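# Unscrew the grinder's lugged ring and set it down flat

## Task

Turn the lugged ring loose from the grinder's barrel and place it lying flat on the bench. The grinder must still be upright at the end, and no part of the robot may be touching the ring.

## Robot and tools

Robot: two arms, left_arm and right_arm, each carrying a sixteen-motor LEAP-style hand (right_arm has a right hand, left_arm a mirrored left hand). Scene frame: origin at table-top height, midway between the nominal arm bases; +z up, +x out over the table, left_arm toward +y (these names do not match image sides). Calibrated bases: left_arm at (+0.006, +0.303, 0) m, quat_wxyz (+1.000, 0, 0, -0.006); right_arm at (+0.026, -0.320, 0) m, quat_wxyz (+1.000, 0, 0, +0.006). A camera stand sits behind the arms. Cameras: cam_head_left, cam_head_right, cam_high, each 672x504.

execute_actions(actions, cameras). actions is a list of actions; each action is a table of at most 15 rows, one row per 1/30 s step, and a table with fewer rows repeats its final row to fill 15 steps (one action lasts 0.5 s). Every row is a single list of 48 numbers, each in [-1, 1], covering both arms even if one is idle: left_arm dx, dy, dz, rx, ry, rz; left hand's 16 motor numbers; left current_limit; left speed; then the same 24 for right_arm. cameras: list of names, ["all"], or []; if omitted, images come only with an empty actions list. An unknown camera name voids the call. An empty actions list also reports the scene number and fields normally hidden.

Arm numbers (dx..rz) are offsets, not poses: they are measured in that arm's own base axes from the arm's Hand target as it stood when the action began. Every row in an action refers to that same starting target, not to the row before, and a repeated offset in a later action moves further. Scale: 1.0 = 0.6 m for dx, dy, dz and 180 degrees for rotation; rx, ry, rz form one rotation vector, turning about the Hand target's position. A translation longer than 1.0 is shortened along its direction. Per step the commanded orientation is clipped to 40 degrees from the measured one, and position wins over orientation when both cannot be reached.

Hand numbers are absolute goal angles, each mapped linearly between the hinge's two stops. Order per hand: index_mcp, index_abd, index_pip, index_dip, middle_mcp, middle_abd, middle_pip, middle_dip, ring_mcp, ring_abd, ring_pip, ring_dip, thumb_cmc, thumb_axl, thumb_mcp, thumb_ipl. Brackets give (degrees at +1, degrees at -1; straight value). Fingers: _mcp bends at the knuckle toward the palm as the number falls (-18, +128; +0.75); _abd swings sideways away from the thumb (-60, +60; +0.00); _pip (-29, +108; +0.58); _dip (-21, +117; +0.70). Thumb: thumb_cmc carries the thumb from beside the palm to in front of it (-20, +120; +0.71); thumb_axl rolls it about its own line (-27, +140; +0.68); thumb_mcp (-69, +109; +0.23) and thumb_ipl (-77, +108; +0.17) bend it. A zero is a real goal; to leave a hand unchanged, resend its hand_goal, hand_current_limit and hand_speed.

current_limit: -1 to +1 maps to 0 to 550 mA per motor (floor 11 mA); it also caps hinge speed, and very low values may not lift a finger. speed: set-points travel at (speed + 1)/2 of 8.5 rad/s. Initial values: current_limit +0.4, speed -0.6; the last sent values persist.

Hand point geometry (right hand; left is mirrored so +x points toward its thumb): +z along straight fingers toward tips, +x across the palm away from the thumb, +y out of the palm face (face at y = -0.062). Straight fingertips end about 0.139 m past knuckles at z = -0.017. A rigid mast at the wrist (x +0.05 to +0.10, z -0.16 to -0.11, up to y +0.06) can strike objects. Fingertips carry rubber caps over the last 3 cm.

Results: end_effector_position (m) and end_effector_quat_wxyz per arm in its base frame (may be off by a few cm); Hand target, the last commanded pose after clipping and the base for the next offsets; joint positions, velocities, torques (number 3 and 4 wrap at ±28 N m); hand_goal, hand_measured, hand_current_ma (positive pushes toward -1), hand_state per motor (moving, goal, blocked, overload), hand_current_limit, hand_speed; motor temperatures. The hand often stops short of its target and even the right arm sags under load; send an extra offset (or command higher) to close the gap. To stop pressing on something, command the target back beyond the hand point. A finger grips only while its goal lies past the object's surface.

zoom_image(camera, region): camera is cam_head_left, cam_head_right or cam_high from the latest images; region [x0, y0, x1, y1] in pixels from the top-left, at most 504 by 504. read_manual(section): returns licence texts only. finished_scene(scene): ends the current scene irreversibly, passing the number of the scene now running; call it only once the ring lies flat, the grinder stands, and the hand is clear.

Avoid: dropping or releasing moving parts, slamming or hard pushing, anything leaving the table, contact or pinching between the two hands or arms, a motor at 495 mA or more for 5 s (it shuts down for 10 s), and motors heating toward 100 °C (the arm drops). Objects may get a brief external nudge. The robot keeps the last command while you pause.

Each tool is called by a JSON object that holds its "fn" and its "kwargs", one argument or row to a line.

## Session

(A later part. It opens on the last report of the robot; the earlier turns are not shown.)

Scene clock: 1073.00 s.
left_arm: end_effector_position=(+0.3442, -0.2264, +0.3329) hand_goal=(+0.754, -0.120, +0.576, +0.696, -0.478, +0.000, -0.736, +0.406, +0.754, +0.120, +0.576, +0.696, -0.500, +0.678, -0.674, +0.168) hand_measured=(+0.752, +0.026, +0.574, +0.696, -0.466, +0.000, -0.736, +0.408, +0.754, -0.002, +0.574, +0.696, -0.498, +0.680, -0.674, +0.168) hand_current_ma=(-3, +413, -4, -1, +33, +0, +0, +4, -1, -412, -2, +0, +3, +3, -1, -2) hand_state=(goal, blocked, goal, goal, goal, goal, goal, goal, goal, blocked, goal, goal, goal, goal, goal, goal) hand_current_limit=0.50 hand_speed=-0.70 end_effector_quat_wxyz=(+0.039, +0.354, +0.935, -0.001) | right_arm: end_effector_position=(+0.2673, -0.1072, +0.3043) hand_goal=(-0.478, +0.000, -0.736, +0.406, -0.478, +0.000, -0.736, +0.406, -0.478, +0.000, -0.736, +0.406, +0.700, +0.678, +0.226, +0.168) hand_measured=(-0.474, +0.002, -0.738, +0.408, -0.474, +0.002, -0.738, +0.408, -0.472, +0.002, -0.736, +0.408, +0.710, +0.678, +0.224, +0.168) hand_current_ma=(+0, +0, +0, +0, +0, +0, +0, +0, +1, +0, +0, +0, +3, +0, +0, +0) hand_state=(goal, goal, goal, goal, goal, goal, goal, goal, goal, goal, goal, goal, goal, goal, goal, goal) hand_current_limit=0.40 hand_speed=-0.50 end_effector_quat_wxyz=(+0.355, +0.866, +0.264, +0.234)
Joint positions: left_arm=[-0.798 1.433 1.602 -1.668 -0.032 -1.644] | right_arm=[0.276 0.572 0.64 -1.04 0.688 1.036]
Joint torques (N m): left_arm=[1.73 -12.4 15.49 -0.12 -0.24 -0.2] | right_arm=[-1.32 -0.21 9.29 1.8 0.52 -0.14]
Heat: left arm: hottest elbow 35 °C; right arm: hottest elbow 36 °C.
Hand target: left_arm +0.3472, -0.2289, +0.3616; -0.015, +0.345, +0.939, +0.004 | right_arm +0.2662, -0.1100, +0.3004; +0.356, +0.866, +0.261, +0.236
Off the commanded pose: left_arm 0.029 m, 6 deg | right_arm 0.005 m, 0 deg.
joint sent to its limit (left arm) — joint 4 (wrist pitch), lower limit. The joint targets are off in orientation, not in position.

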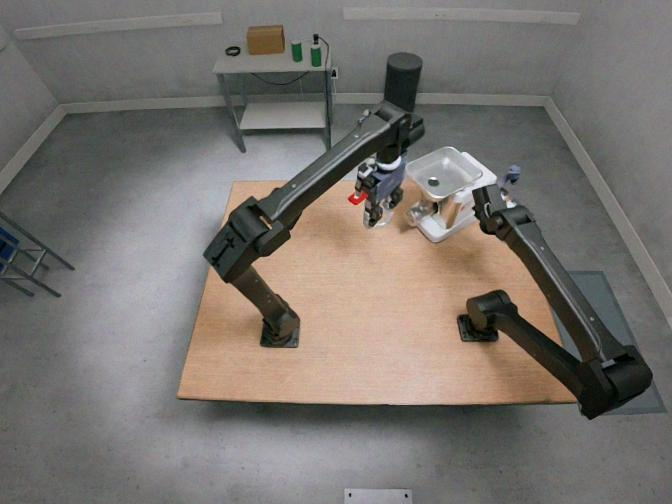

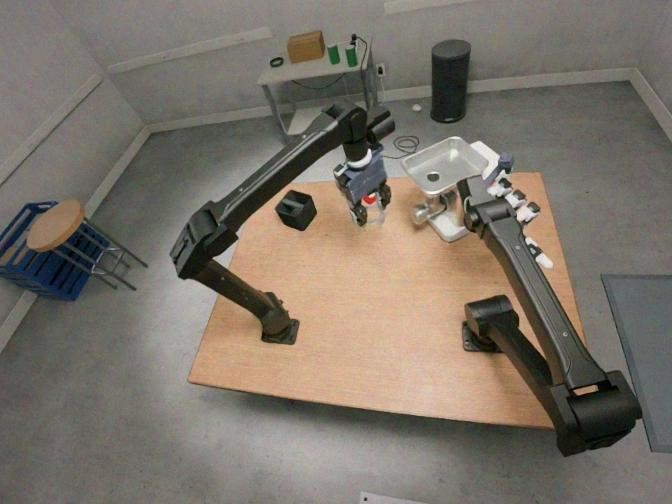

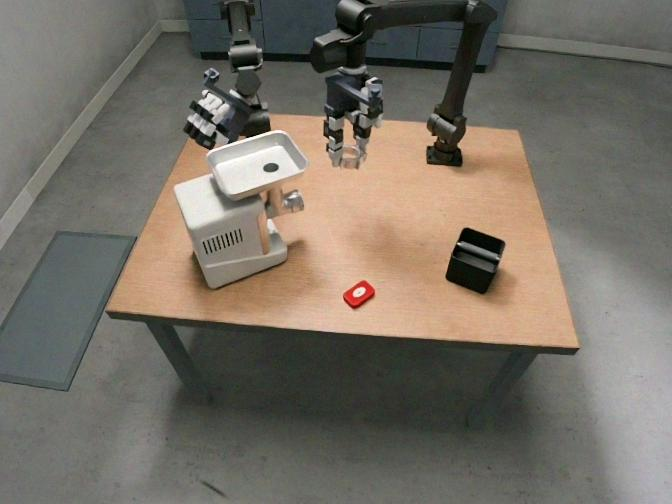

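{"fn": "execute_actions", "kwargs": {
  "actions": [
    [[0,0,-0.08,0,0,0,0.754,-0.12,0.576,0.696,-0.479,0,-0.737,0.406,0.754,0.12,0.576,0.696,-0.5,0.678,-0.674,0.168,0.5,-0.7,0,0,0,0,0,0,-0.478,0,-0.736,0.406,-0.478,0,-0.736,0.406,-0.478,0,-0.736,0.406,0.7,0.678,0.226,0.168,0.4,-0.5]],
    [[0,0,-0.08,0,0,0,0.754,-0.12,0.576,0.696,-0.479,0,-0.737,0.406,0.754,0.12,0.576,0.696,-0.5,0.678,-0.674,0.168,0.5,-0.7,0,0,0,0,0,0,-0.478,0,-0.736,0.406,-0.478,0,-0.736,0.406,-0.478,0,-0.736,0.406,0.7,0.678,0.226,0.168,0.4,-0.5]],
    [[0,0,-0.08,0,0,0,0.754,-0.12,0.576,0.696,-0.479,0,-0.737,0.406,0.754,0.12,0.576,0.696,-0.5,0.678,-0.674,0.168,0.5,-0.7,0,0,0,0,0,0,-0.478,0,-0.736,0.406,-0.478,0,-0.736,0.406,-0.478,0,-0.736,0.406,0.7,0.678,0.226,0.168,0.4,-0.5]]
  ],
  "cameras": ["cam_head_left","cam_high"]
}}

{"fn": "zoom_image", "kwargs": {
  "camera": "cam_head_left",
  "region": [340, 160, 440, 260]
}}

{"fn": "zoom_image", "kwargs": {
  "camera": "cam_high",
  "region": [285, 120, 385, 220]
}}

Scene clock: 1080.57 s.
left_arm: end_effector_position=(+0.3432, -0.2292, +0.2143) hand_goal=(+0.754, -0.120, +0.576, +0.696, -0.478, +0.000, -0.736, +0.406, +0.754, +0.120, +0.576, +0.696, -0.500, +0.678, -0.674, +0.168) hand_measured=(+0.752, +0.026, +0.574, +0.696, -0.468, +0.000, -0.736, +0.408, +0.754, -0.002, +0.576, +0.696, -0.498, +0.680, -0.674, +0.168) hand_current_ma=(-2, +413, -3, -1, +25, +0, +0, +4, -1, -412, -1, +0, +3, +3, -1, -2) hand_state=(goal, blocked, goal, goal, goal, goal, goal, goal, goal, blocked, goal, goal, goal, goal, goal, goal) hand_current_limit=0.50 hand_speed=-0.70 end_effector_quat_wxyz=(-0.025, +0.350, +0.936, +0.010) | right_arm: end_effector_position=(+0.2673, -0.1072, +0.3043) hand_goal=(-0.478, +0.000, -0.736, +0.406, -0.478, +0.000, -0.736, +0.406, -0.478, +0.000, -0.736, +0.406, +0.700, +0.678, +0.226, +0.168) hand_measured=(-0.474, +0.002, -0.738, +0.408, -0.474, +0.002, -0.738, +0.408, -0.472, +0.002, -0.736, +0.408, +0.710, +0.678, +0.224, +0.168) hand_current_ma=(+0, +0, +0, +0, +0, +0, +0, +0, +1, +0, +0, +0, +3, +0, +0, +0) hand_state=(goal, goal, goal, goal, goal, goal, goal, goal, goal, goal, goal, goal, goal, goal, goal, goal) hand_current_limit=0.40 hand_speed=-0.50 end_effector_quat_wxyz=(+0.355, +0.866, +0.264, +0.234)
Joint positions: left_arm=[-0.789 1.514 1.376 -1.486 0.003 -1.644] | right_arm=[0.276 0.572 0.64 -1.04 0.688 1.036]
Joint torques (N m): left_arm=[2.26 -12.45 10.28 0.49 -0.11 -0.16] | right_arm=[-0.91 0.15 9.28 1.91 0.49 -0.12]
Heat: left arm: hottest elbow 37 °C; right arm: hottest elbow 36 °C.
Hand target: left_arm +0.3472, -0.2290, +0.2176; -0.015, +0.345, +0.939, +0.004 | right_arm +0.2662, -0.1100, +0.3004; +0.356, +0.866, +0.261, +0.236
Off the commanded pose: left_arm 0.005 m, 1 deg | right_arm 0.005 m, 0 deg.
Images, in order (width x height): cam_head_left 672x504, cam_high 672x504.

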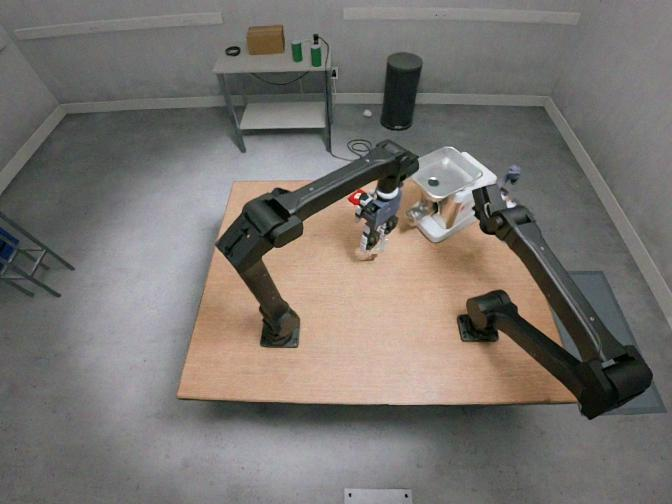

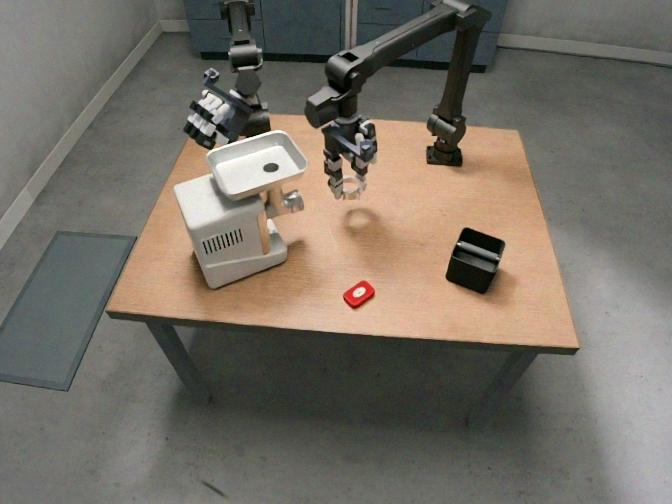

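Scaled by 5.040 from the camera's 672x504 image, which has a finer 960x720 frame.

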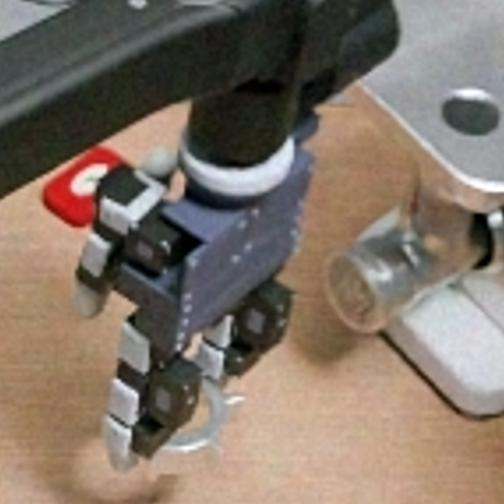

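Scaled by 5.040 from the camera's 672x504 image, which has a finer 960x720 frame.

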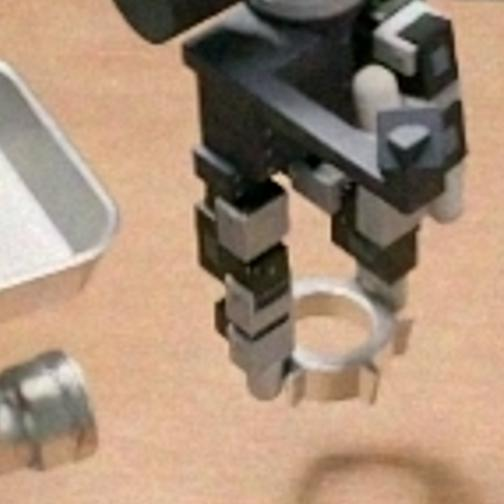

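{"fn": "execute_actions", "kwargs": {
  "actions": [
    [[0,0,-0.05,0,0,0,0.754,-0.12,0.576,0.696,-0.479,0,-0.737,0.406,0.754,0.12,0.576,0.696,-0.5,0.678,-0.674,0.168,0.5,-0.7,0,0,0,0,0,0,-0.478,0,-0.736,0.406,-0.478,0,-0.736,0.406,-0.478,0,-0.736,0.406,0.7,0.678,0.226,0.168,0.4,-0.5]],
    [[0,0,-0.04,0,0,0,0.754,-0.12,0.576,0.696,-0.479,0,-0.737,0.406,0.754,0.12,0.576,0.696,-0.5,0.678,-0.674,0.168,0.5,-0.7,0,0,0,0,0,0,-0.478,0,-0.736,0.406,-0.478,0,-0.736,0.406,-0.478,0,-0.736,0.406,0.7,0.678,0.226,0.168,0.4,-0.5]]
  ],
  "cameras": ["cam_head_left","cam_high"]
}}

{"fn": "zoom_image", "kwargs": {
  "camera": "cam_high",
  "region": [295, 150, 375, 230]
}}

Scene clock: 1084.17 s.
left_arm: end_effector_position=(+0.3439, -0.2299, +0.1661) hand_goal=(+0.754, -0.120, +0.576, +0.696, -0.478, +0.000, -0.736, +0.406, +0.754, +0.120, +0.576, +0.696, -0.500, +0.678, -0.674, +0.168) hand_measured=(+0.752, +0.026, +0.574, +0.696, -0.468, +0.000, -0.736, +0.408, +0.754, -0.002, +0.576, +0.696, -0.498, +0.680, -0.674, +0.168) hand_current_ma=(-2, +412, -3, -1, +25, +0, +0, +4, -1, -412, -1, +0, +3, +3, -1, -2) hand_state=(goal, blocked, goal, goal, goal, goal, goal, goal, goal, blocked, goal, goal, goal, goal, goal, goal) hand_current_limit=0.50 hand_speed=-0.70 end_effector_quat_wxyz=(-0.018, +0.350, +0.936, +0.007) | right_arm: end_effector_position=(+0.2673, -0.1072, +0.3043) hand_goal=(-0.478, +0.000, -0.736, +0.406, -0.478, +0.000, -0.736, +0.406, -0.478, +0.000, -0.736, +0.406, +0.700, +0.678, +0.226, +0.168) hand_measured=(-0.474, +0.002, -0.738, +0.408, -0.474, +0.002, -0.738, +0.408, -0.472, +0.002, -0.736, +0.408, +0.710, +0.678, +0.224, +0.168) hand_current_ma=(+0, +0, +0, +0, +0, +0, +0, +0, +1, +0, +0, +0, +3, +0, +0, +0) hand_state=(goal, goal, goal, goal, goal, goal, goal, goal, goal, goal, goal, goal, goal, goal, goal, goal) hand_current_limit=0.40 hand_speed=-0.50 end_effector_quat_wxyz=(+0.355, +0.866, +0.264, +0.234)
Joint positions: left_arm=[-0.789 1.532 1.27 -1.347 0.003 -1.644] | right_arm=[0.276 0.572 0.64 -1.04 0.688 1.036]
Joint torques (N m): left_arm=[2.32 -11.99 9.47 0.58 -0.11 -0.15] | right_arm=[-1.08 0.15 9.2 1.88 0.51 -0.15]
Heat: left arm: hottest elbow 37 °C; right arm: hottest elbow 36 °C.
Hand target: left_arm +0.3472, -0.2290, +0.1636; -0.015, +0.345, +0.939, +0.004 | right_arm +0.2662, -0.1100, +0.3004; +0.356, +0.866, +0.261, +0.236
Off the commanded pose: left_arm 0.004 m, 1 deg | right_arm 0.005 m, 0 deg.
Images, in order (width x height): cam_head_left 672x504, cam_high 672x504.

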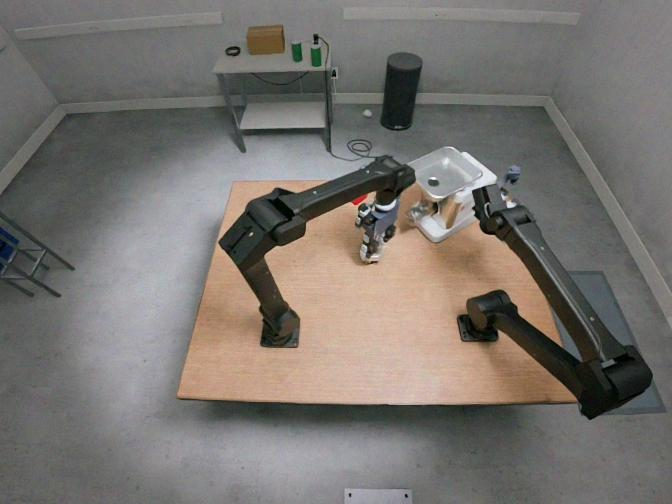

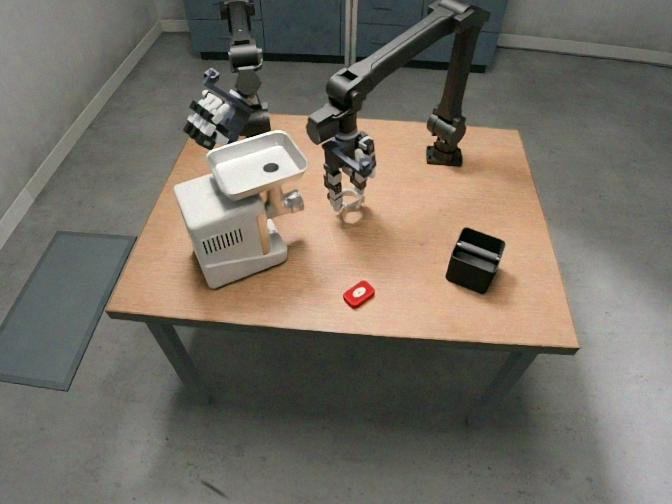

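Scaled by 6.300 from the camera's 672x504 image, which has a finer 960x720 frame.

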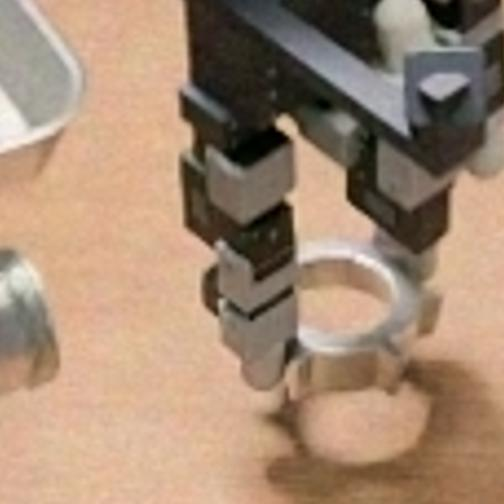

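{"fn": "execute_actions", "kwargs": {
  "actions": [
    [[0,0,-0.035,0,0,0,0.754,-0.12,0.576,0.696,-0.479,0,-0.737,0.406,0.754,0.12,0.576,0.696,-0.5,0.678,-0.674,0.168,0.5,-0.7,0,0,0,0,0,0,-0.478,0,-0.736,0.406,-0.478,0,-0.736,0.406,-0.478,0,-0.736,0.406,0.7,0.678,0.226,0.168,0.4,-0.5]],
    [[0,0,-0.015,0,0,0,0.754,-0.12,0.576,0.696,-0.479,0,-0.737,0.406,0.754,0.12,0.576,0.696,-0.5,0.678,-0.674,0.168,0.5,-0.7,0,0,0,0,0,0,-0.478,0,-0.736,0.406,-0.478,0,-0.736,0.406,-0.478,0,-0.736,0.406,0.7,0.678,0.226,0.168,0.4,-0.5]]
  ],
  "cameras": ["cam_head_left","cam_high"]
}}

{"fn": "zoom_image", "kwargs": {
  "camera": "cam_high",
  "region": [295, 150, 375, 230]
}}

Scene clock: 1088.83 s.
left_arm: end_effector_position=(+0.3449, -0.2310, +0.1402) hand_goal=(+0.754, -0.120, +0.576, +0.696, -0.478, +0.000, -0.736, +0.406, +0.754, +0.120, +0.576, +0.696, -0.500, +0.678, -0.674, +0.168) hand_measured=(+0.752, +0.026, +0.574, +0.696, -0.468, +0.000, -0.736, +0.408, +0.754, -0.002, +0.576, +0.696, -0.498, +0.680, -0.674, +0.168) hand_current_ma=(-2, +412, -3, -1, +25, +0, +0, +4, -1, -412, -1, +0, +3, +2, -1, -2) hand_state=(goal, blocked, goal, goal, goal, goal, goal, goal, goal, blocked, goal, goal, goal, goal, goal, goal) hand_current_limit=0.50 hand_speed=-0.70 end_effector_quat_wxyz=(-0.013, +0.350, +0.936, +0.004) | right_arm: end_effector_position=(+0.2673, -0.1072, +0.3043) hand_goal=(-0.478, +0.000, -0.736, +0.406, -0.478, +0.000, -0.736, +0.406, -0.478, +0.000, -0.736, +0.406, +0.700, +0.678, +0.226, +0.168) hand_measured=(-0.474, +0.002, -0.738, +0.408, -0.474, +0.002, -0.738, +0.408, -0.472, +0.002, -0.736, +0.408, +0.710, +0.678, +0.224, +0.168) hand_current_ma=(+0, +0, +0, +0, +0, +0, +0, +0, +1, +0, +0, +0, +3, +0, +0, +0) hand_state=(goal, goal, goal, goal, goal, goal, goal, goal, goal, goal, goal, goal, goal, goal, goal, goal) hand_current_limit=0.40 hand_speed=-0.50 end_effector_quat_wxyz=(+0.355, +0.866, +0.264, +0.234)
Joint positions: left_arm=[-0.789 1.548 1.219 -1.27 0.003 -1.644] | right_arm=[0.276 0.572 0.64 -1.04 0.688 1.036]
Joint torques (N m): left_arm=[2.26 -11.28 8.87 0.65 -0.11 -0.15] | right_arm=[-1.2 -0.21 9.29 1.8 0.51 -0.11]
Heat: left arm: hottest elbow 37 °C; right arm: hottest elbow 36 °C.
Hand target: left_arm +0.3472, -0.2290, +0.1336; -0.015, +0.345, +0.939, +0.004 | right_arm +0.2662, -0.1100, +0.3004; +0.356, +0.866, +0.261, +0.236
Off the commanded pose: left_arm 0.007 m, 1 deg | right_arm 0.005 m, 0 deg.
Images, in order (width x height): cam_head_left 672x504, cam_high 672x504.

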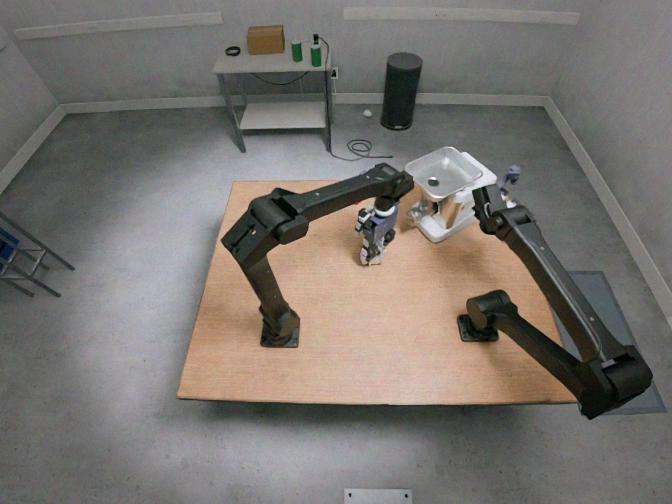

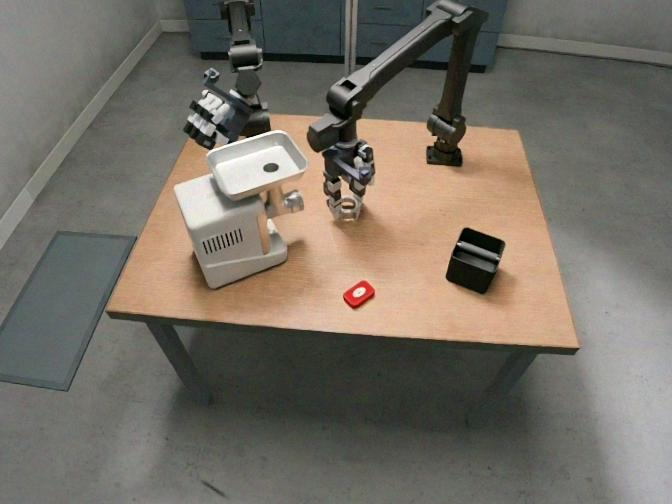

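Scaled by 6.300 from the camera's 672x504 image, which has a finer 960x720 frame.

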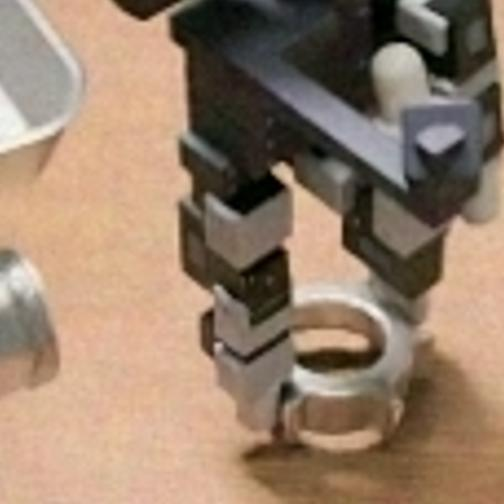

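{"fn": "execute_actions", "kwargs": {
  "actions": [
    [[0,0,-0.015,0,0,0,0.754,-0.12,0.576,0.696,-0.479,0,-0.737,0.406,0.754,0.12,0.576,0.696,-0.5,0.678,-0.674,0.168,0.5,-0.7,0,0,0,0,0,0,-0.478,0,-0.736,0.406,-0.478,0,-0.736,0.406,-0.478,0,-0.736,0.406,0.7,0.678,0.226,0.168,0.4,-0.5]]
  ]
}}

{"fn": "execute_actions", "kwargs": {
  "actions": [
    [[0,0,-0.012,0,0,0,0.754,-0.12,0.576,0.696,-0.479,0,-0.737,0.406,0.754,0.12,0.576,0.696,-0.5,0.678,-0.674,0.168,0.5,-0.7,0,0,0,0,0,0,-0.478,0,-0.736,0.406,-0.478,0,-0.736,0.406,-0.478,0,-0.736,0.406,0.7,0.678,0.226,0.168,0.4,-0.5]]
  ]
}}

Scene clock: 1091.93 s.
left_arm: end_effector_position=(+0.3450, -0.2311, +0.1306) hand_goal=(+0.754, -0.120, +0.576, +0.696, -0.478, +0.000, -0.736, +0.406, +0.754, +0.120, +0.576, +0.696, -0.500, +0.678, -0.674, +0.168) hand_measured=(+0.752, +0.026, +0.574, +0.696, -0.468, +0.000, -0.736, +0.408, +0.754, -0.002, +0.576, +0.696, -0.498, +0.680, -0.674, +0.168) hand_current_ma=(-2, +412, -3, -1, +25, +0, +0, +4, -1, -412, -1, +0, +3, +2, -1, -2) hand_state=(goal, blocked, goal, goal, goal, goal, goal, goal, goal, blocked, goal, goal, goal, goal, goal, goal) hand_current_limit=0.50 hand_speed=-0.70 end_effector_quat_wxyz=(-0.014, +0.350, +0.936, +0.005) | right_arm: end_effector_position=(+0.2673, -0.1072, +0.3043) hand_goal=(-0.478, +0.000, -0.736, +0.406, -0.478, +0.000, -0.736, +0.406, -0.478, +0.000, -0.736, +0.406, +0.700, +0.678, +0.226, +0.168) hand_measured=(-0.474, +0.002, -0.738, +0.408, -0.474, +0.002, -0.738, +0.408, -0.472, +0.002, -0.736, +0.408, +0.710, +0.678, +0.224, +0.168) hand_current_ma=(+0, +0, +0, +0, +0, +0, +0, +0, +1, +0, +0, +0, +3, +0, +0, +0) hand_state=(goal, goal, goal, goal, goal, goal, goal, goal, goal, goal, goal, goal, goal, goal, goal, goal) hand_current_limit=0.40 hand_speed=-0.50 end_effector_quat_wxyz=(+0.355, +0.866, +0.264, +0.234)
Joint positions: left_arm=[-0.789 1.558 1.204 -1.245 0.003 -1.644] | right_arm=[0.276 0.572 0.64 -1.04 0.688 1.036]
Joint torques (N m): left_arm=[2.26 -11.46 8.83 0.61 -0.11 -0.16] | right_arm=[-1.08 0.32 9.22 1.81 0.52 -0.1]
Heat: left arm: hottest elbow 37 °C; right arm: hottest elbow 36 °C.
Hand target: left_arm +0.3472, -0.2290, +0.1246; -0.015, +0.345, +0.939, +0.004 | right_arm +0.2662, -0.1100, +0.3004; +0.356, +0.866, +0.261, +0.236
Off the commanded pose: left_arm 0.007 m, 1 deg | right_arm 0.005 m, 0 deg.

Scene clock: 1092.63 s.
left_arm: end_effector_position=(+0.3456, -0.2317, +0.1279) hand_goal=(+0.754, -0.120, +0.576, +0.696, -0.478, +0.000, -0.736, +0.406, +0.754, +0.120, +0.576, +0.696, -0.500, +0.678, -0.674, +0.168) hand_measured=(+0.752, +0.026, +0.574, +0.696, -0.468, +0.000, -0.736, +0.408, +0.754, -0.002, +0.576, +0.696, -0.498, +0.680, -0.674, +0.168) hand_current_ma=(-2, +412, -3, -1, +25, +0, +0, +4, -1, -412, -1, +0, +3, +2, -1, -2) hand_state=(goal, blocked, goal, goal, goal, goal, goal, goal, goal, blocked, goal, goal, goal, goal, goal, goal) hand_current_limit=0.50 hand_speed=-0.70 end_effector_quat_wxyz=(-0.011, +0.350, +0.937, +0.003) | right_arm: end_effector_position=(+0.2673, -0.1072, +0.3043) hand_goal=(-0.478, +0.000, -0.736, +0.406, -0.478, +0.000, -0.736, +0.406, -0.478, +0.000, -0.736, +0.406, +0.700, +0.678, +0.226, +0.168) hand_measured=(-0.474, +0.002, -0.738, +0.408, -0.474, +0.002, -0.738, +0.408, -0.472, +0.002, -0.736, +0.408, +0.710, +0.678, +0.224, +0.168) hand_current_ma=(+0, +0, +0, +0, +0, +0, +0, +0, +1, +0, +0, +0, +3, +0, +0, +0) hand_state=(goal, goal, goal, goal, goal, goal, goal, goal, goal, goal, goal, goal, goal, goal, goal, goal) hand_current_limit=0.40 hand_speed=-0.50 end_effector_quat_wxyz=(+0.355, +0.866, +0.264, +0.234)
Joint positions: left_arm=[-0.789 1.559 1.197 -1.233 0.003 -1.644] | right_arm=[0.276 0.572 0.64 -1.04 0.688 1.036]
Joint torques (N m): left_arm=[2.26 -10.99 8.27 0.87 -0.11 -0.16] | right_arm=[-1.38 0.38 9.39 1.98 0.52 -0.11]
Heat: left arm: hottest elbow 37 °C; right arm: hottest elbow 36 °C.
Hand target: left_arm +0.3471, -0.2289, +0.1173; -0.015, +0.345, +0.939, +0.004 | right_arm +0.2662, -0.1100, +0.3004; +0.356, +0.866, +0.261, +0.236
Off the commanded pose: left_arm 0.011 m, 1 deg | right_arm 0.005 m, 0 deg.

{"fn": "execute_actions", "kwargs": {
  "actions": [
    [[0,0,-0.01,0,0,0,0.754,-0.12,0.576,0.696,-0.479,0,-0.737,0.406,0.754,0.12,0.576,0.696,-0.5,0.678,-0.674,0.168,0.5,-0.7,0,0,0,0,0,0,-0.478,0,-0.736,0.406,-0.478,0,-0.736,0.406,-0.478,0,-0.736,0.406,0.7,0.678,0.226,0.168,0.4,-0.5]]
  ],
  "cameras": ["cam_high","cam_head_left"]
}}

{"fn": "zoom_image", "kwargs": {
  "camera": "cam_high",
  "region": [315, 180, 365, 230]
}}

Scene clock: 1095.27 s.
left_arm: end_effector_position=(+0.3460, -0.2320, +0.1264) hand_goal=(+0.754, -0.120, +0.576, +0.696, -0.478, +0.000, -0.736, +0.406, +0.754, +0.120, +0.576, +0.696, -0.500, +0.678, -0.674, +0.168) hand_measured=(+0.752, +0.026, +0.574, +0.696, -0.468, +0.000, -0.736, +0.408, +0.754, -0.002, +0.576, +0.696, -0.498, +0.680, -0.674, +0.168) hand_current_ma=(-2, +412, -3, -1, +25, +0, +0, +4, -1, -412, -1, +0, +3, +2, -1, -2) hand_state=(goal, blocked, goal, goal, goal, goal, goal, goal, goal, blocked, goal, goal, goal, goal, goal, goal) hand_current_limit=0.50 hand_speed=-0.70 end_effector_quat_wxyz=(-0.009, +0.350, +0.937, +0.003) | right_arm: end_effector_position=(+0.2673, -0.1072, +0.3043) hand_goal=(-0.478, +0.000, -0.736, +0.406, -0.478, +0.000, -0.736, +0.406, -0.478, +0.000, -0.736, +0.406, +0.700, +0.678, +0.226, +0.168) hand_measured=(-0.474, +0.002, -0.738, +0.408, -0.474, +0.002, -0.738, +0.408, -0.472, +0.002, -0.736, +0.408, +0.710, +0.678, +0.224, +0.168) hand_current_ma=(+0, +0, +0, +0, +0, +0, +0, +0, +1, +0, +0, +0, +3, +0, +0, +0) hand_state=(goal, goal, goal, goal, goal, goal, goal, goal, goal, goal, goal, goal, goal, goal, goal, goal) hand_current_limit=0.40 hand_speed=-0.50 end_effector_quat_wxyz=(+0.355, +0.866, +0.264, +0.234)
Joint positions: left_arm=[-0.789 1.559 1.194 -1.225 0.003 -1.644] | right_arm=[0.276 0.572 0.64 -1.04 0.688 1.036]
Joint torques (N m): left_arm=[2.26 -10.46 7.71 1.18 -0.11 -0.15] | right_arm=[-1.14 0.21 9.25 1.76 0.52 -0.11]
Heat: left arm: hottest elbow 37 °C; right arm: hottest elbow 36 °C.
Hand target: left_arm +0.3472, -0.2290, +0.1113; -0.015, +0.345, +0.939, +0.004 | right_arm +0.2662, -0.1100, +0.3004; +0.356, +0.866, +0.261, +0.236
Off the commanded pose: left_arm 0.015 m, 1 deg | right_arm 0.005 m, 0 deg.
Images, in order (width x height): cam_head_left 672x504, cam_high 672x504.

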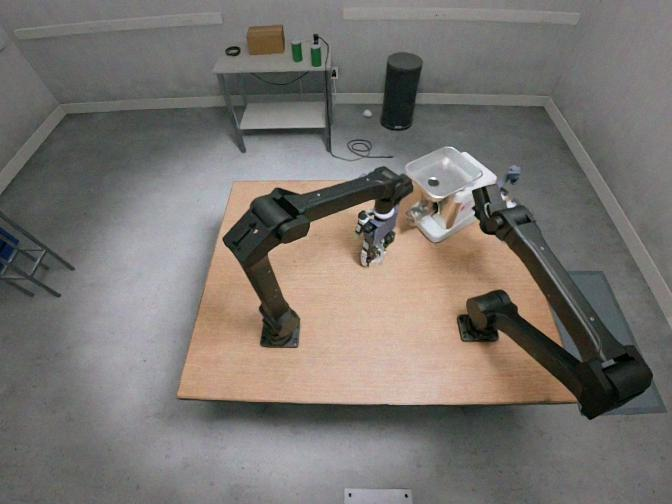

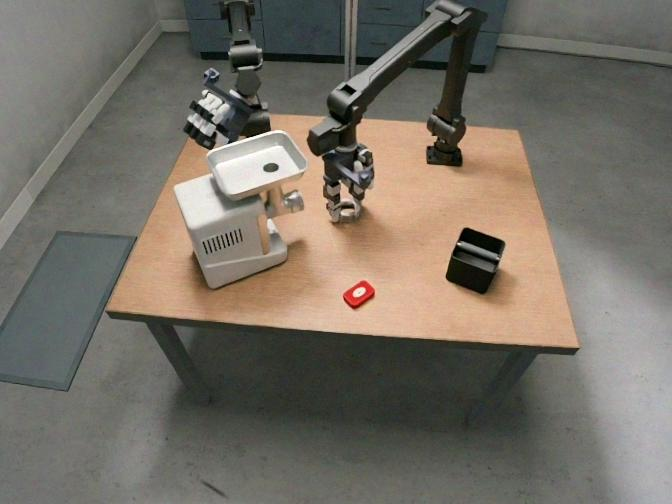

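Scaled by 10.080 from the camera's 672x504 image, which has a finer 960x720 frame.

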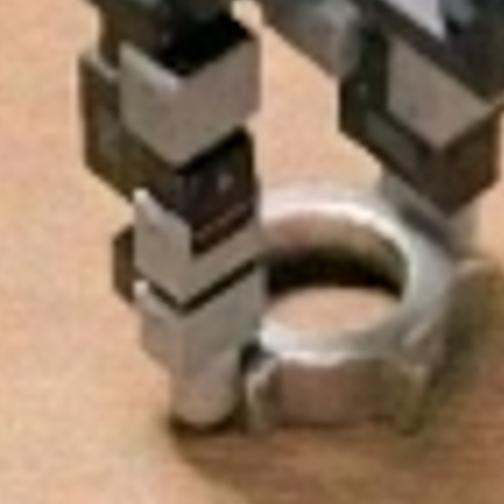

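{"fn": "execute_actions", "kwargs": {
  "actions": [
    [[0,0,0.01,0,0,0,0.754,0.0,0.576,0.696,-0.479,0,-0.737,0.406,0.754,0.0,0.576,0.696,-0.5,0.678,-0.674,0.168,0.3,-0.93,0,0,0,0,0,0,-0.478,0,-0.736,0.406,-0.478,0,-0.736,0.406,-0.478,0,-0.736,0.406,0.7,0.678,0.226,0.168,0.4,-0.5]],
    [[0,0,0,0,0,0,0.754,0.3,0.576,0.696,-0.479,0,-0.737,0.406,0.754,-0.3,0.576,0.696,-0.5,0.678,-0.674,0.168,0.3,-0.93,0,0,0,0,0,0,-0.478,0,-0.736,0.406,-0.478,0,-0.736,0.406,-0.478,0,-0.736,0.406,0.7,0.678,0.226,0.168,0.4,-0.5]],
    [[0,0,0,0,0,0,0.754,0.3,0.576,0.696,-0.479,0,-0.737,0.406,0.754,-0.3,0.576,0.696,-0.5,0.678,-0.674,0.168,0.3,-0.93,0,0,0,0,0,0,-0.478,0,-0.736,0.406,-0.478,0,-0.736,0.406,-0.478,0,-0.736,0.406,0.7,0.678,0.226,0.168,0.4,-0.5]]
  ],
  "cameras": ["cam_high","cam_head_left"]
}}

{"fn": "zoom_image", "kwargs": {
  "camera": "cam_high",
  "region": [315, 180, 365, 230]
}}

Scene clock: 1101.10 s.
left_arm: end_effector_position=(+0.3460, -0.2320, +0.1264) hand_goal=(+0.754, +0.300, +0.576, +0.696, -0.478, +0.000, -0.736, +0.406, +0.754, -0.300, +0.576, +0.696, -0.500, +0.678, -0.674, +0.168) hand_measured=(+0.752, +0.294, +0.574, +0.696, -0.468, +0.000, -0.736, +0.408, +0.754, -0.294, +0.576, +0.696, -0.498, +0.680, -0.674, +0.168) hand_current_ma=(-2, -13, -3, -1, +25, +0, +0, +4, -1, +10, -1, +0, +3, +2, -1, -2) hand_state=(goal, goal, goal, goal, goal, goal, goal, goal, goal, goal, goal, goal, goal, goal, goal, goal) hand_current_limit=0.30 hand_speed=-0.93 end_effector_quat_wxyz=(-0.009, +0.350, +0.937, +0.003) | right_arm: end_effector_position=(+0.2673, -0.1072, +0.3043) hand_goal=(-0.478, +0.000, -0.736, +0.406, -0.478, +0.000, -0.736, +0.406, -0.478, +0.000, -0.736, +0.406, +0.700, +0.678, +0.226, +0.168) hand_measured=(-0.474, +0.002, -0.738, +0.408, -0.474, +0.002, -0.738, +0.408, -0.472, +0.002, -0.736, +0.408, +0.710, +0.678, +0.224, +0.168) hand_current_ma=(+0, +0, +0, +0, +0, +0, +0, +0, +1, +0, +0, +0, +3, +0, +0, +0) hand_state=(goal, goal, goal, goal, goal, goal, goal, goal, goal, goal, goal, goal, goal, goal, goal, goal) hand_current_limit=0.40 hand_speed=-0.50 end_effector_quat_wxyz=(+0.355, +0.866, +0.264, +0.234)
Joint positions: left_arm=[-0.789 1.559 1.194 -1.225 0.003 -1.644] | right_arm=[0.276 0.572 0.64 -1.04 0.688 1.036]
Joint torques (N m): left_arm=[2.26 -10.99 8.64 0.58 -0.11 -0.15] | right_arm=[-1.38 -0.03 9.35 1.92 0.49 -0.14]
Heat: left arm: hottest elbow 36 °C; right arm: hottest elbow 36 °C.
Hand target: left_arm +0.3472, -0.2290, +0.1173; -0.015, +0.345, +0.939, +0.004 | right_arm +0.2662, -0.1100, +0.3004; +0.356, +0.866, +0.261, +0.236
Off the commanded pose: left_arm 0.010 m, 1 deg | right_arm 0.005 m, 0 deg.
Images, in order (width x height): cam_head_left 672x504, cam_high 672x504.

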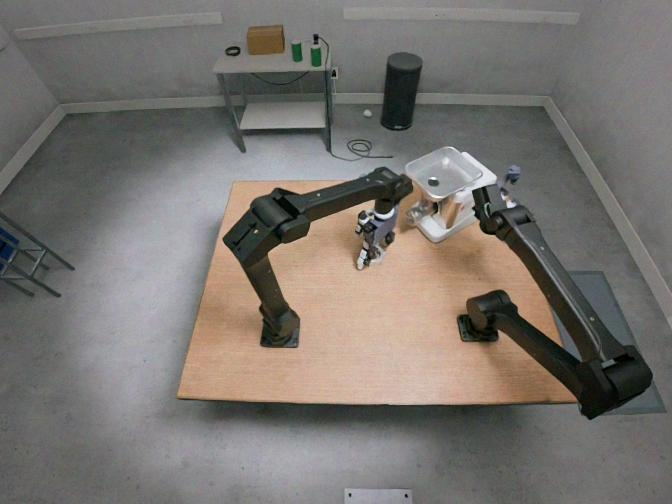

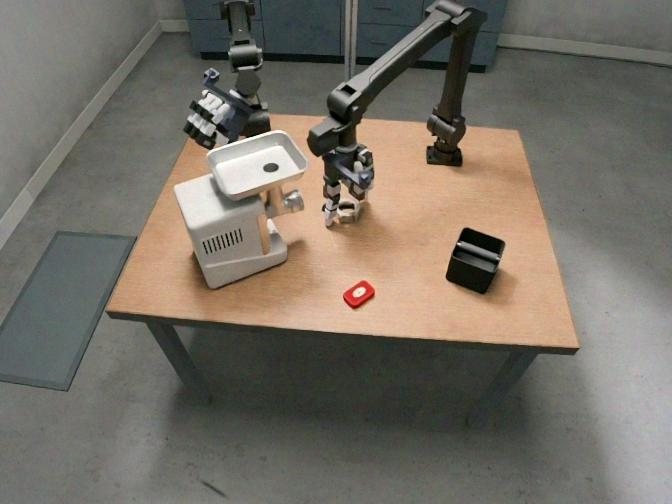

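Scaled by 10.080 from the camera's 672x504 image, which has a finer 960x720 frame.

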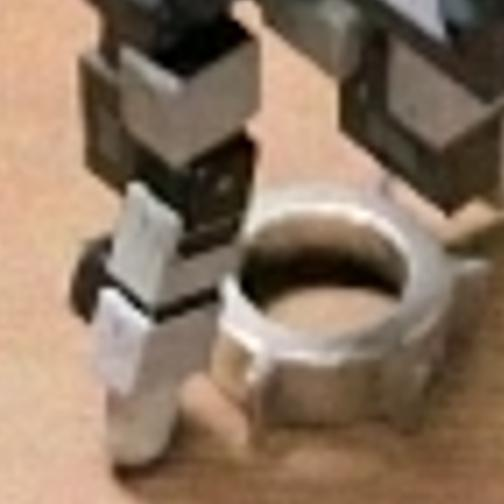

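{"fn": "execute_actions", "kwargs": {
  "actions": [
    [[0,0,0.06,0,0,0,0.754,0.38,0.576,0.696,-0.479,0,-0.737,0.406,0.754,-0.38,0.576,0.696,-0.5,0.678,-0.674,0.168,0.3,-0.85,0,0,0,0,0,0,-0.478,0,-0.736,0.406,-0.478,0,-0.736,0.406,-0.478,0,-0.736,0.406,0.7,0.678,0.226,0.168,0.4,-0.5]],
    [[0,0,0.1,0,0,0,0.754,0.38,0.576,0.696,-0.479,0,-0.737,0.406,0.754,-0.38,0.576,0.696,-0.5,0.678,-0.674,0.168,0.3,-0.85,0,0,0,0,0,0,-0.478,0,-0.736,0.406,-0.478,0,-0.736,0.406,-0.478,0,-0.736,0.406,0.7,0.678,0.226,0.168,0.4,-0.5]],
    [[0,0,0.15,0,0,0,0.754,0.38,0.576,0.696,-0.479,0,-0.737,0.406,0.754,-0.38,0.576,0.696,-0.5,0.678,-0.674,0.168,0.3,-0.85,0,0,0,0,0,0,-0.478,0,-0.736,0.406,-0.478,0,-0.736,0.406,-0.478,0,-0.736,0.406,0.7,0.678,0.226,0.168,0.4,-0.5]]
  ],
  "cameras": ["all"]
}}

{"fn": "zoom_image", "kwargs": {
  "camera": "cam_high",
  "region": [305, 170, 385, 250]
}}

{"fn": "zoom_image", "kwargs": {
  "camera": "cam_head_left",
  "region": [330, 210, 430, 310]
}}

Scene clock: 1107.03 s.
left_arm: end_effector_position=(+0.3409, -0.2267, +0.2916) hand_goal=(+0.754, +0.380, +0.576, +0.696, -0.478, +0.000, -0.736, +0.406, +0.754, -0.380, +0.576, +0.696, -0.500, +0.678, -0.674, +0.168) hand_measured=(+0.752, +0.376, +0.574, +0.696, -0.468, +0.000, -0.736, +0.408, +0.754, -0.380, +0.576, +0.696, -0.500, +0.678, -0.674, +0.168) hand_current_ma=(-2, -9, -3, -1, +30, +0, +0, +4, -1, +0, -1, +0, +0, -1, -1, -2) hand_state=(goal, goal, goal, goal, goal, goal, goal, goal, goal, goal, goal, goal, goal, goal, goal, goal) hand_current_limit=0.30 hand_speed=-0.85 end_effector_quat_wxyz=(-0.015, +0.351, +0.936, +0.006) | right_arm: end_effector_position=(+0.2673, -0.1072, +0.3043) hand_goal=(-0.478, +0.000, -0.736, +0.406, -0.478, +0.000, -0.736, +0.406, -0.478, +0.000, -0.736, +0.406, +0.700, +0.678, +0.226, +0.168) hand_measured=(-0.474, +0.002, -0.738, +0.408, -0.474, +0.002, -0.738, +0.408, -0.472, +0.002, -0.736, +0.408, +0.710, +0.678, +0.224, +0.168) hand_current_ma=(+0, +0, +0, +0, +0, +0, +0, +0, +1, +0, +0, +0, +3, +0, +0, +0) hand_state=(goal, goal, goal, goal, goal, goal, goal, goal, goal, goal, goal, goal, goal, goal, goal, goal) hand_current_limit=0.40 hand_speed=-0.50 end_effector_quat_wxyz=(+0.355, +0.866, +0.264, +0.234)
Joint positions: left_arm=[-0.789 1.484 1.548 -1.667 0.002 -1.643] | right_arm=[0.276 0.572 0.64 -1.04 0.688 1.036]
Joint torques (N m): left_arm=[2.14 -11.05 13.63 -0.42 -0.23 -0.18] | right_arm=[-1.26 0.44 9.29 1.8 0.51 -0.13]
Heat: left arm: hottest elbow 36 °C; right arm: hottest elbow 36 °C.
Hand target: left_arm +0.3473, -0.2290, +0.3034; -0.015, +0.345, +0.939, +0.005 | right_arm +0.2662, -0.1100, +0.3004; +0.356, +0.866, +0.261, +0.236
Off the commanded pose: left_arm 0.014 m, 1 deg | right_arm 0.005 m, 0 deg.
joint sent to its limit (left arm) — joint 4 (wrist pitch), lower limit. The joint targets still meet the commanded pose.

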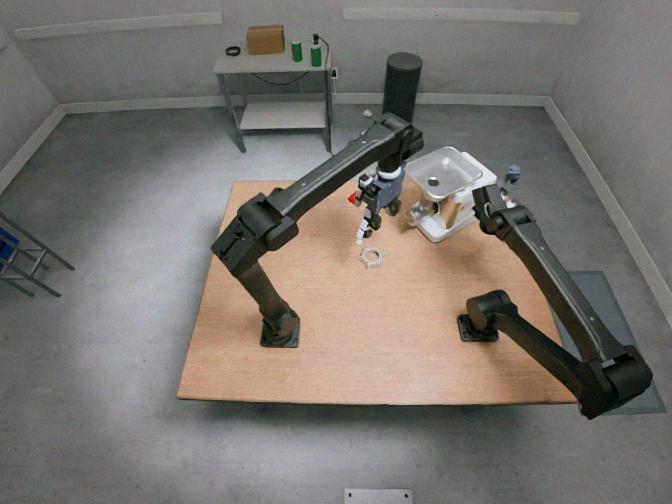

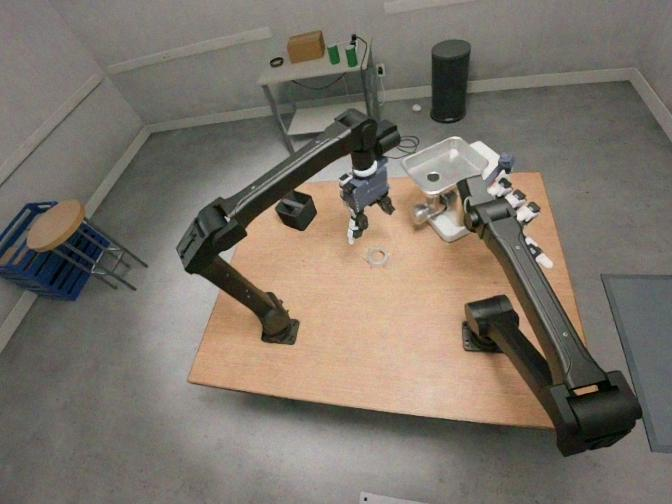

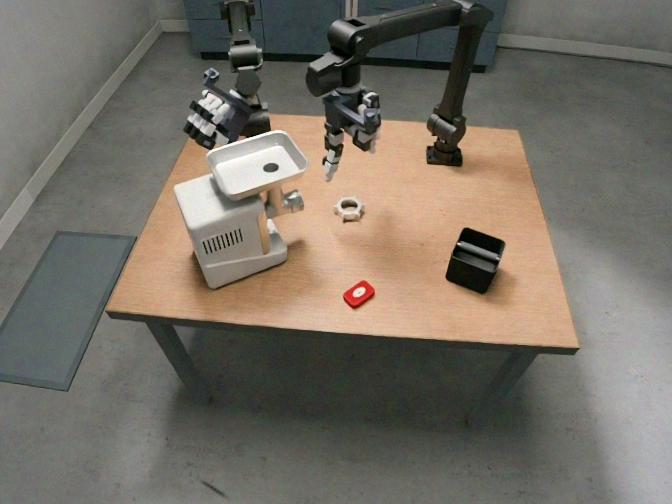

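Scaled by 6.300 from the camera's 672x504 image, which has a finer 960x720 frame.

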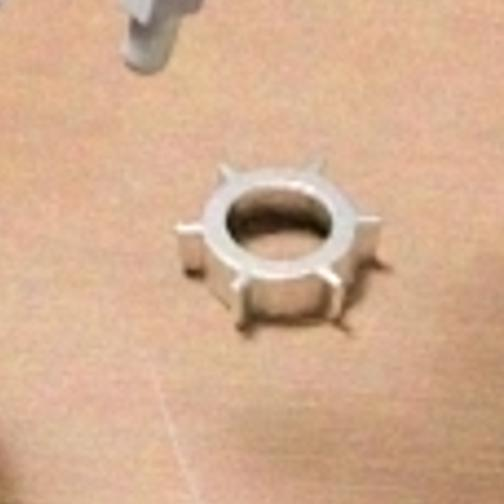

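Scaled by 5.040 from the camera's 672x504 image, which has a finer 960x720 frame.

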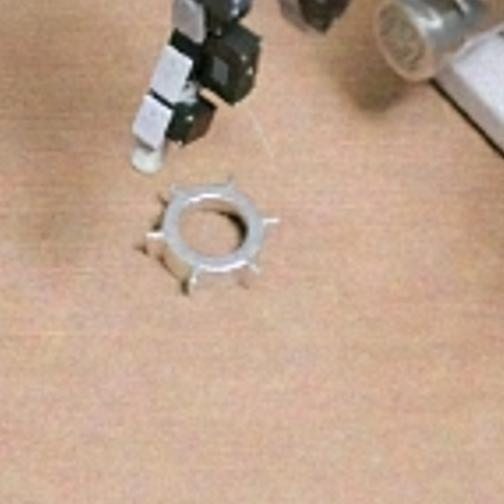

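{"fn": "finished_scene", "kwargs": {
  "scene": 3
}}

The scene is finished: the task was done.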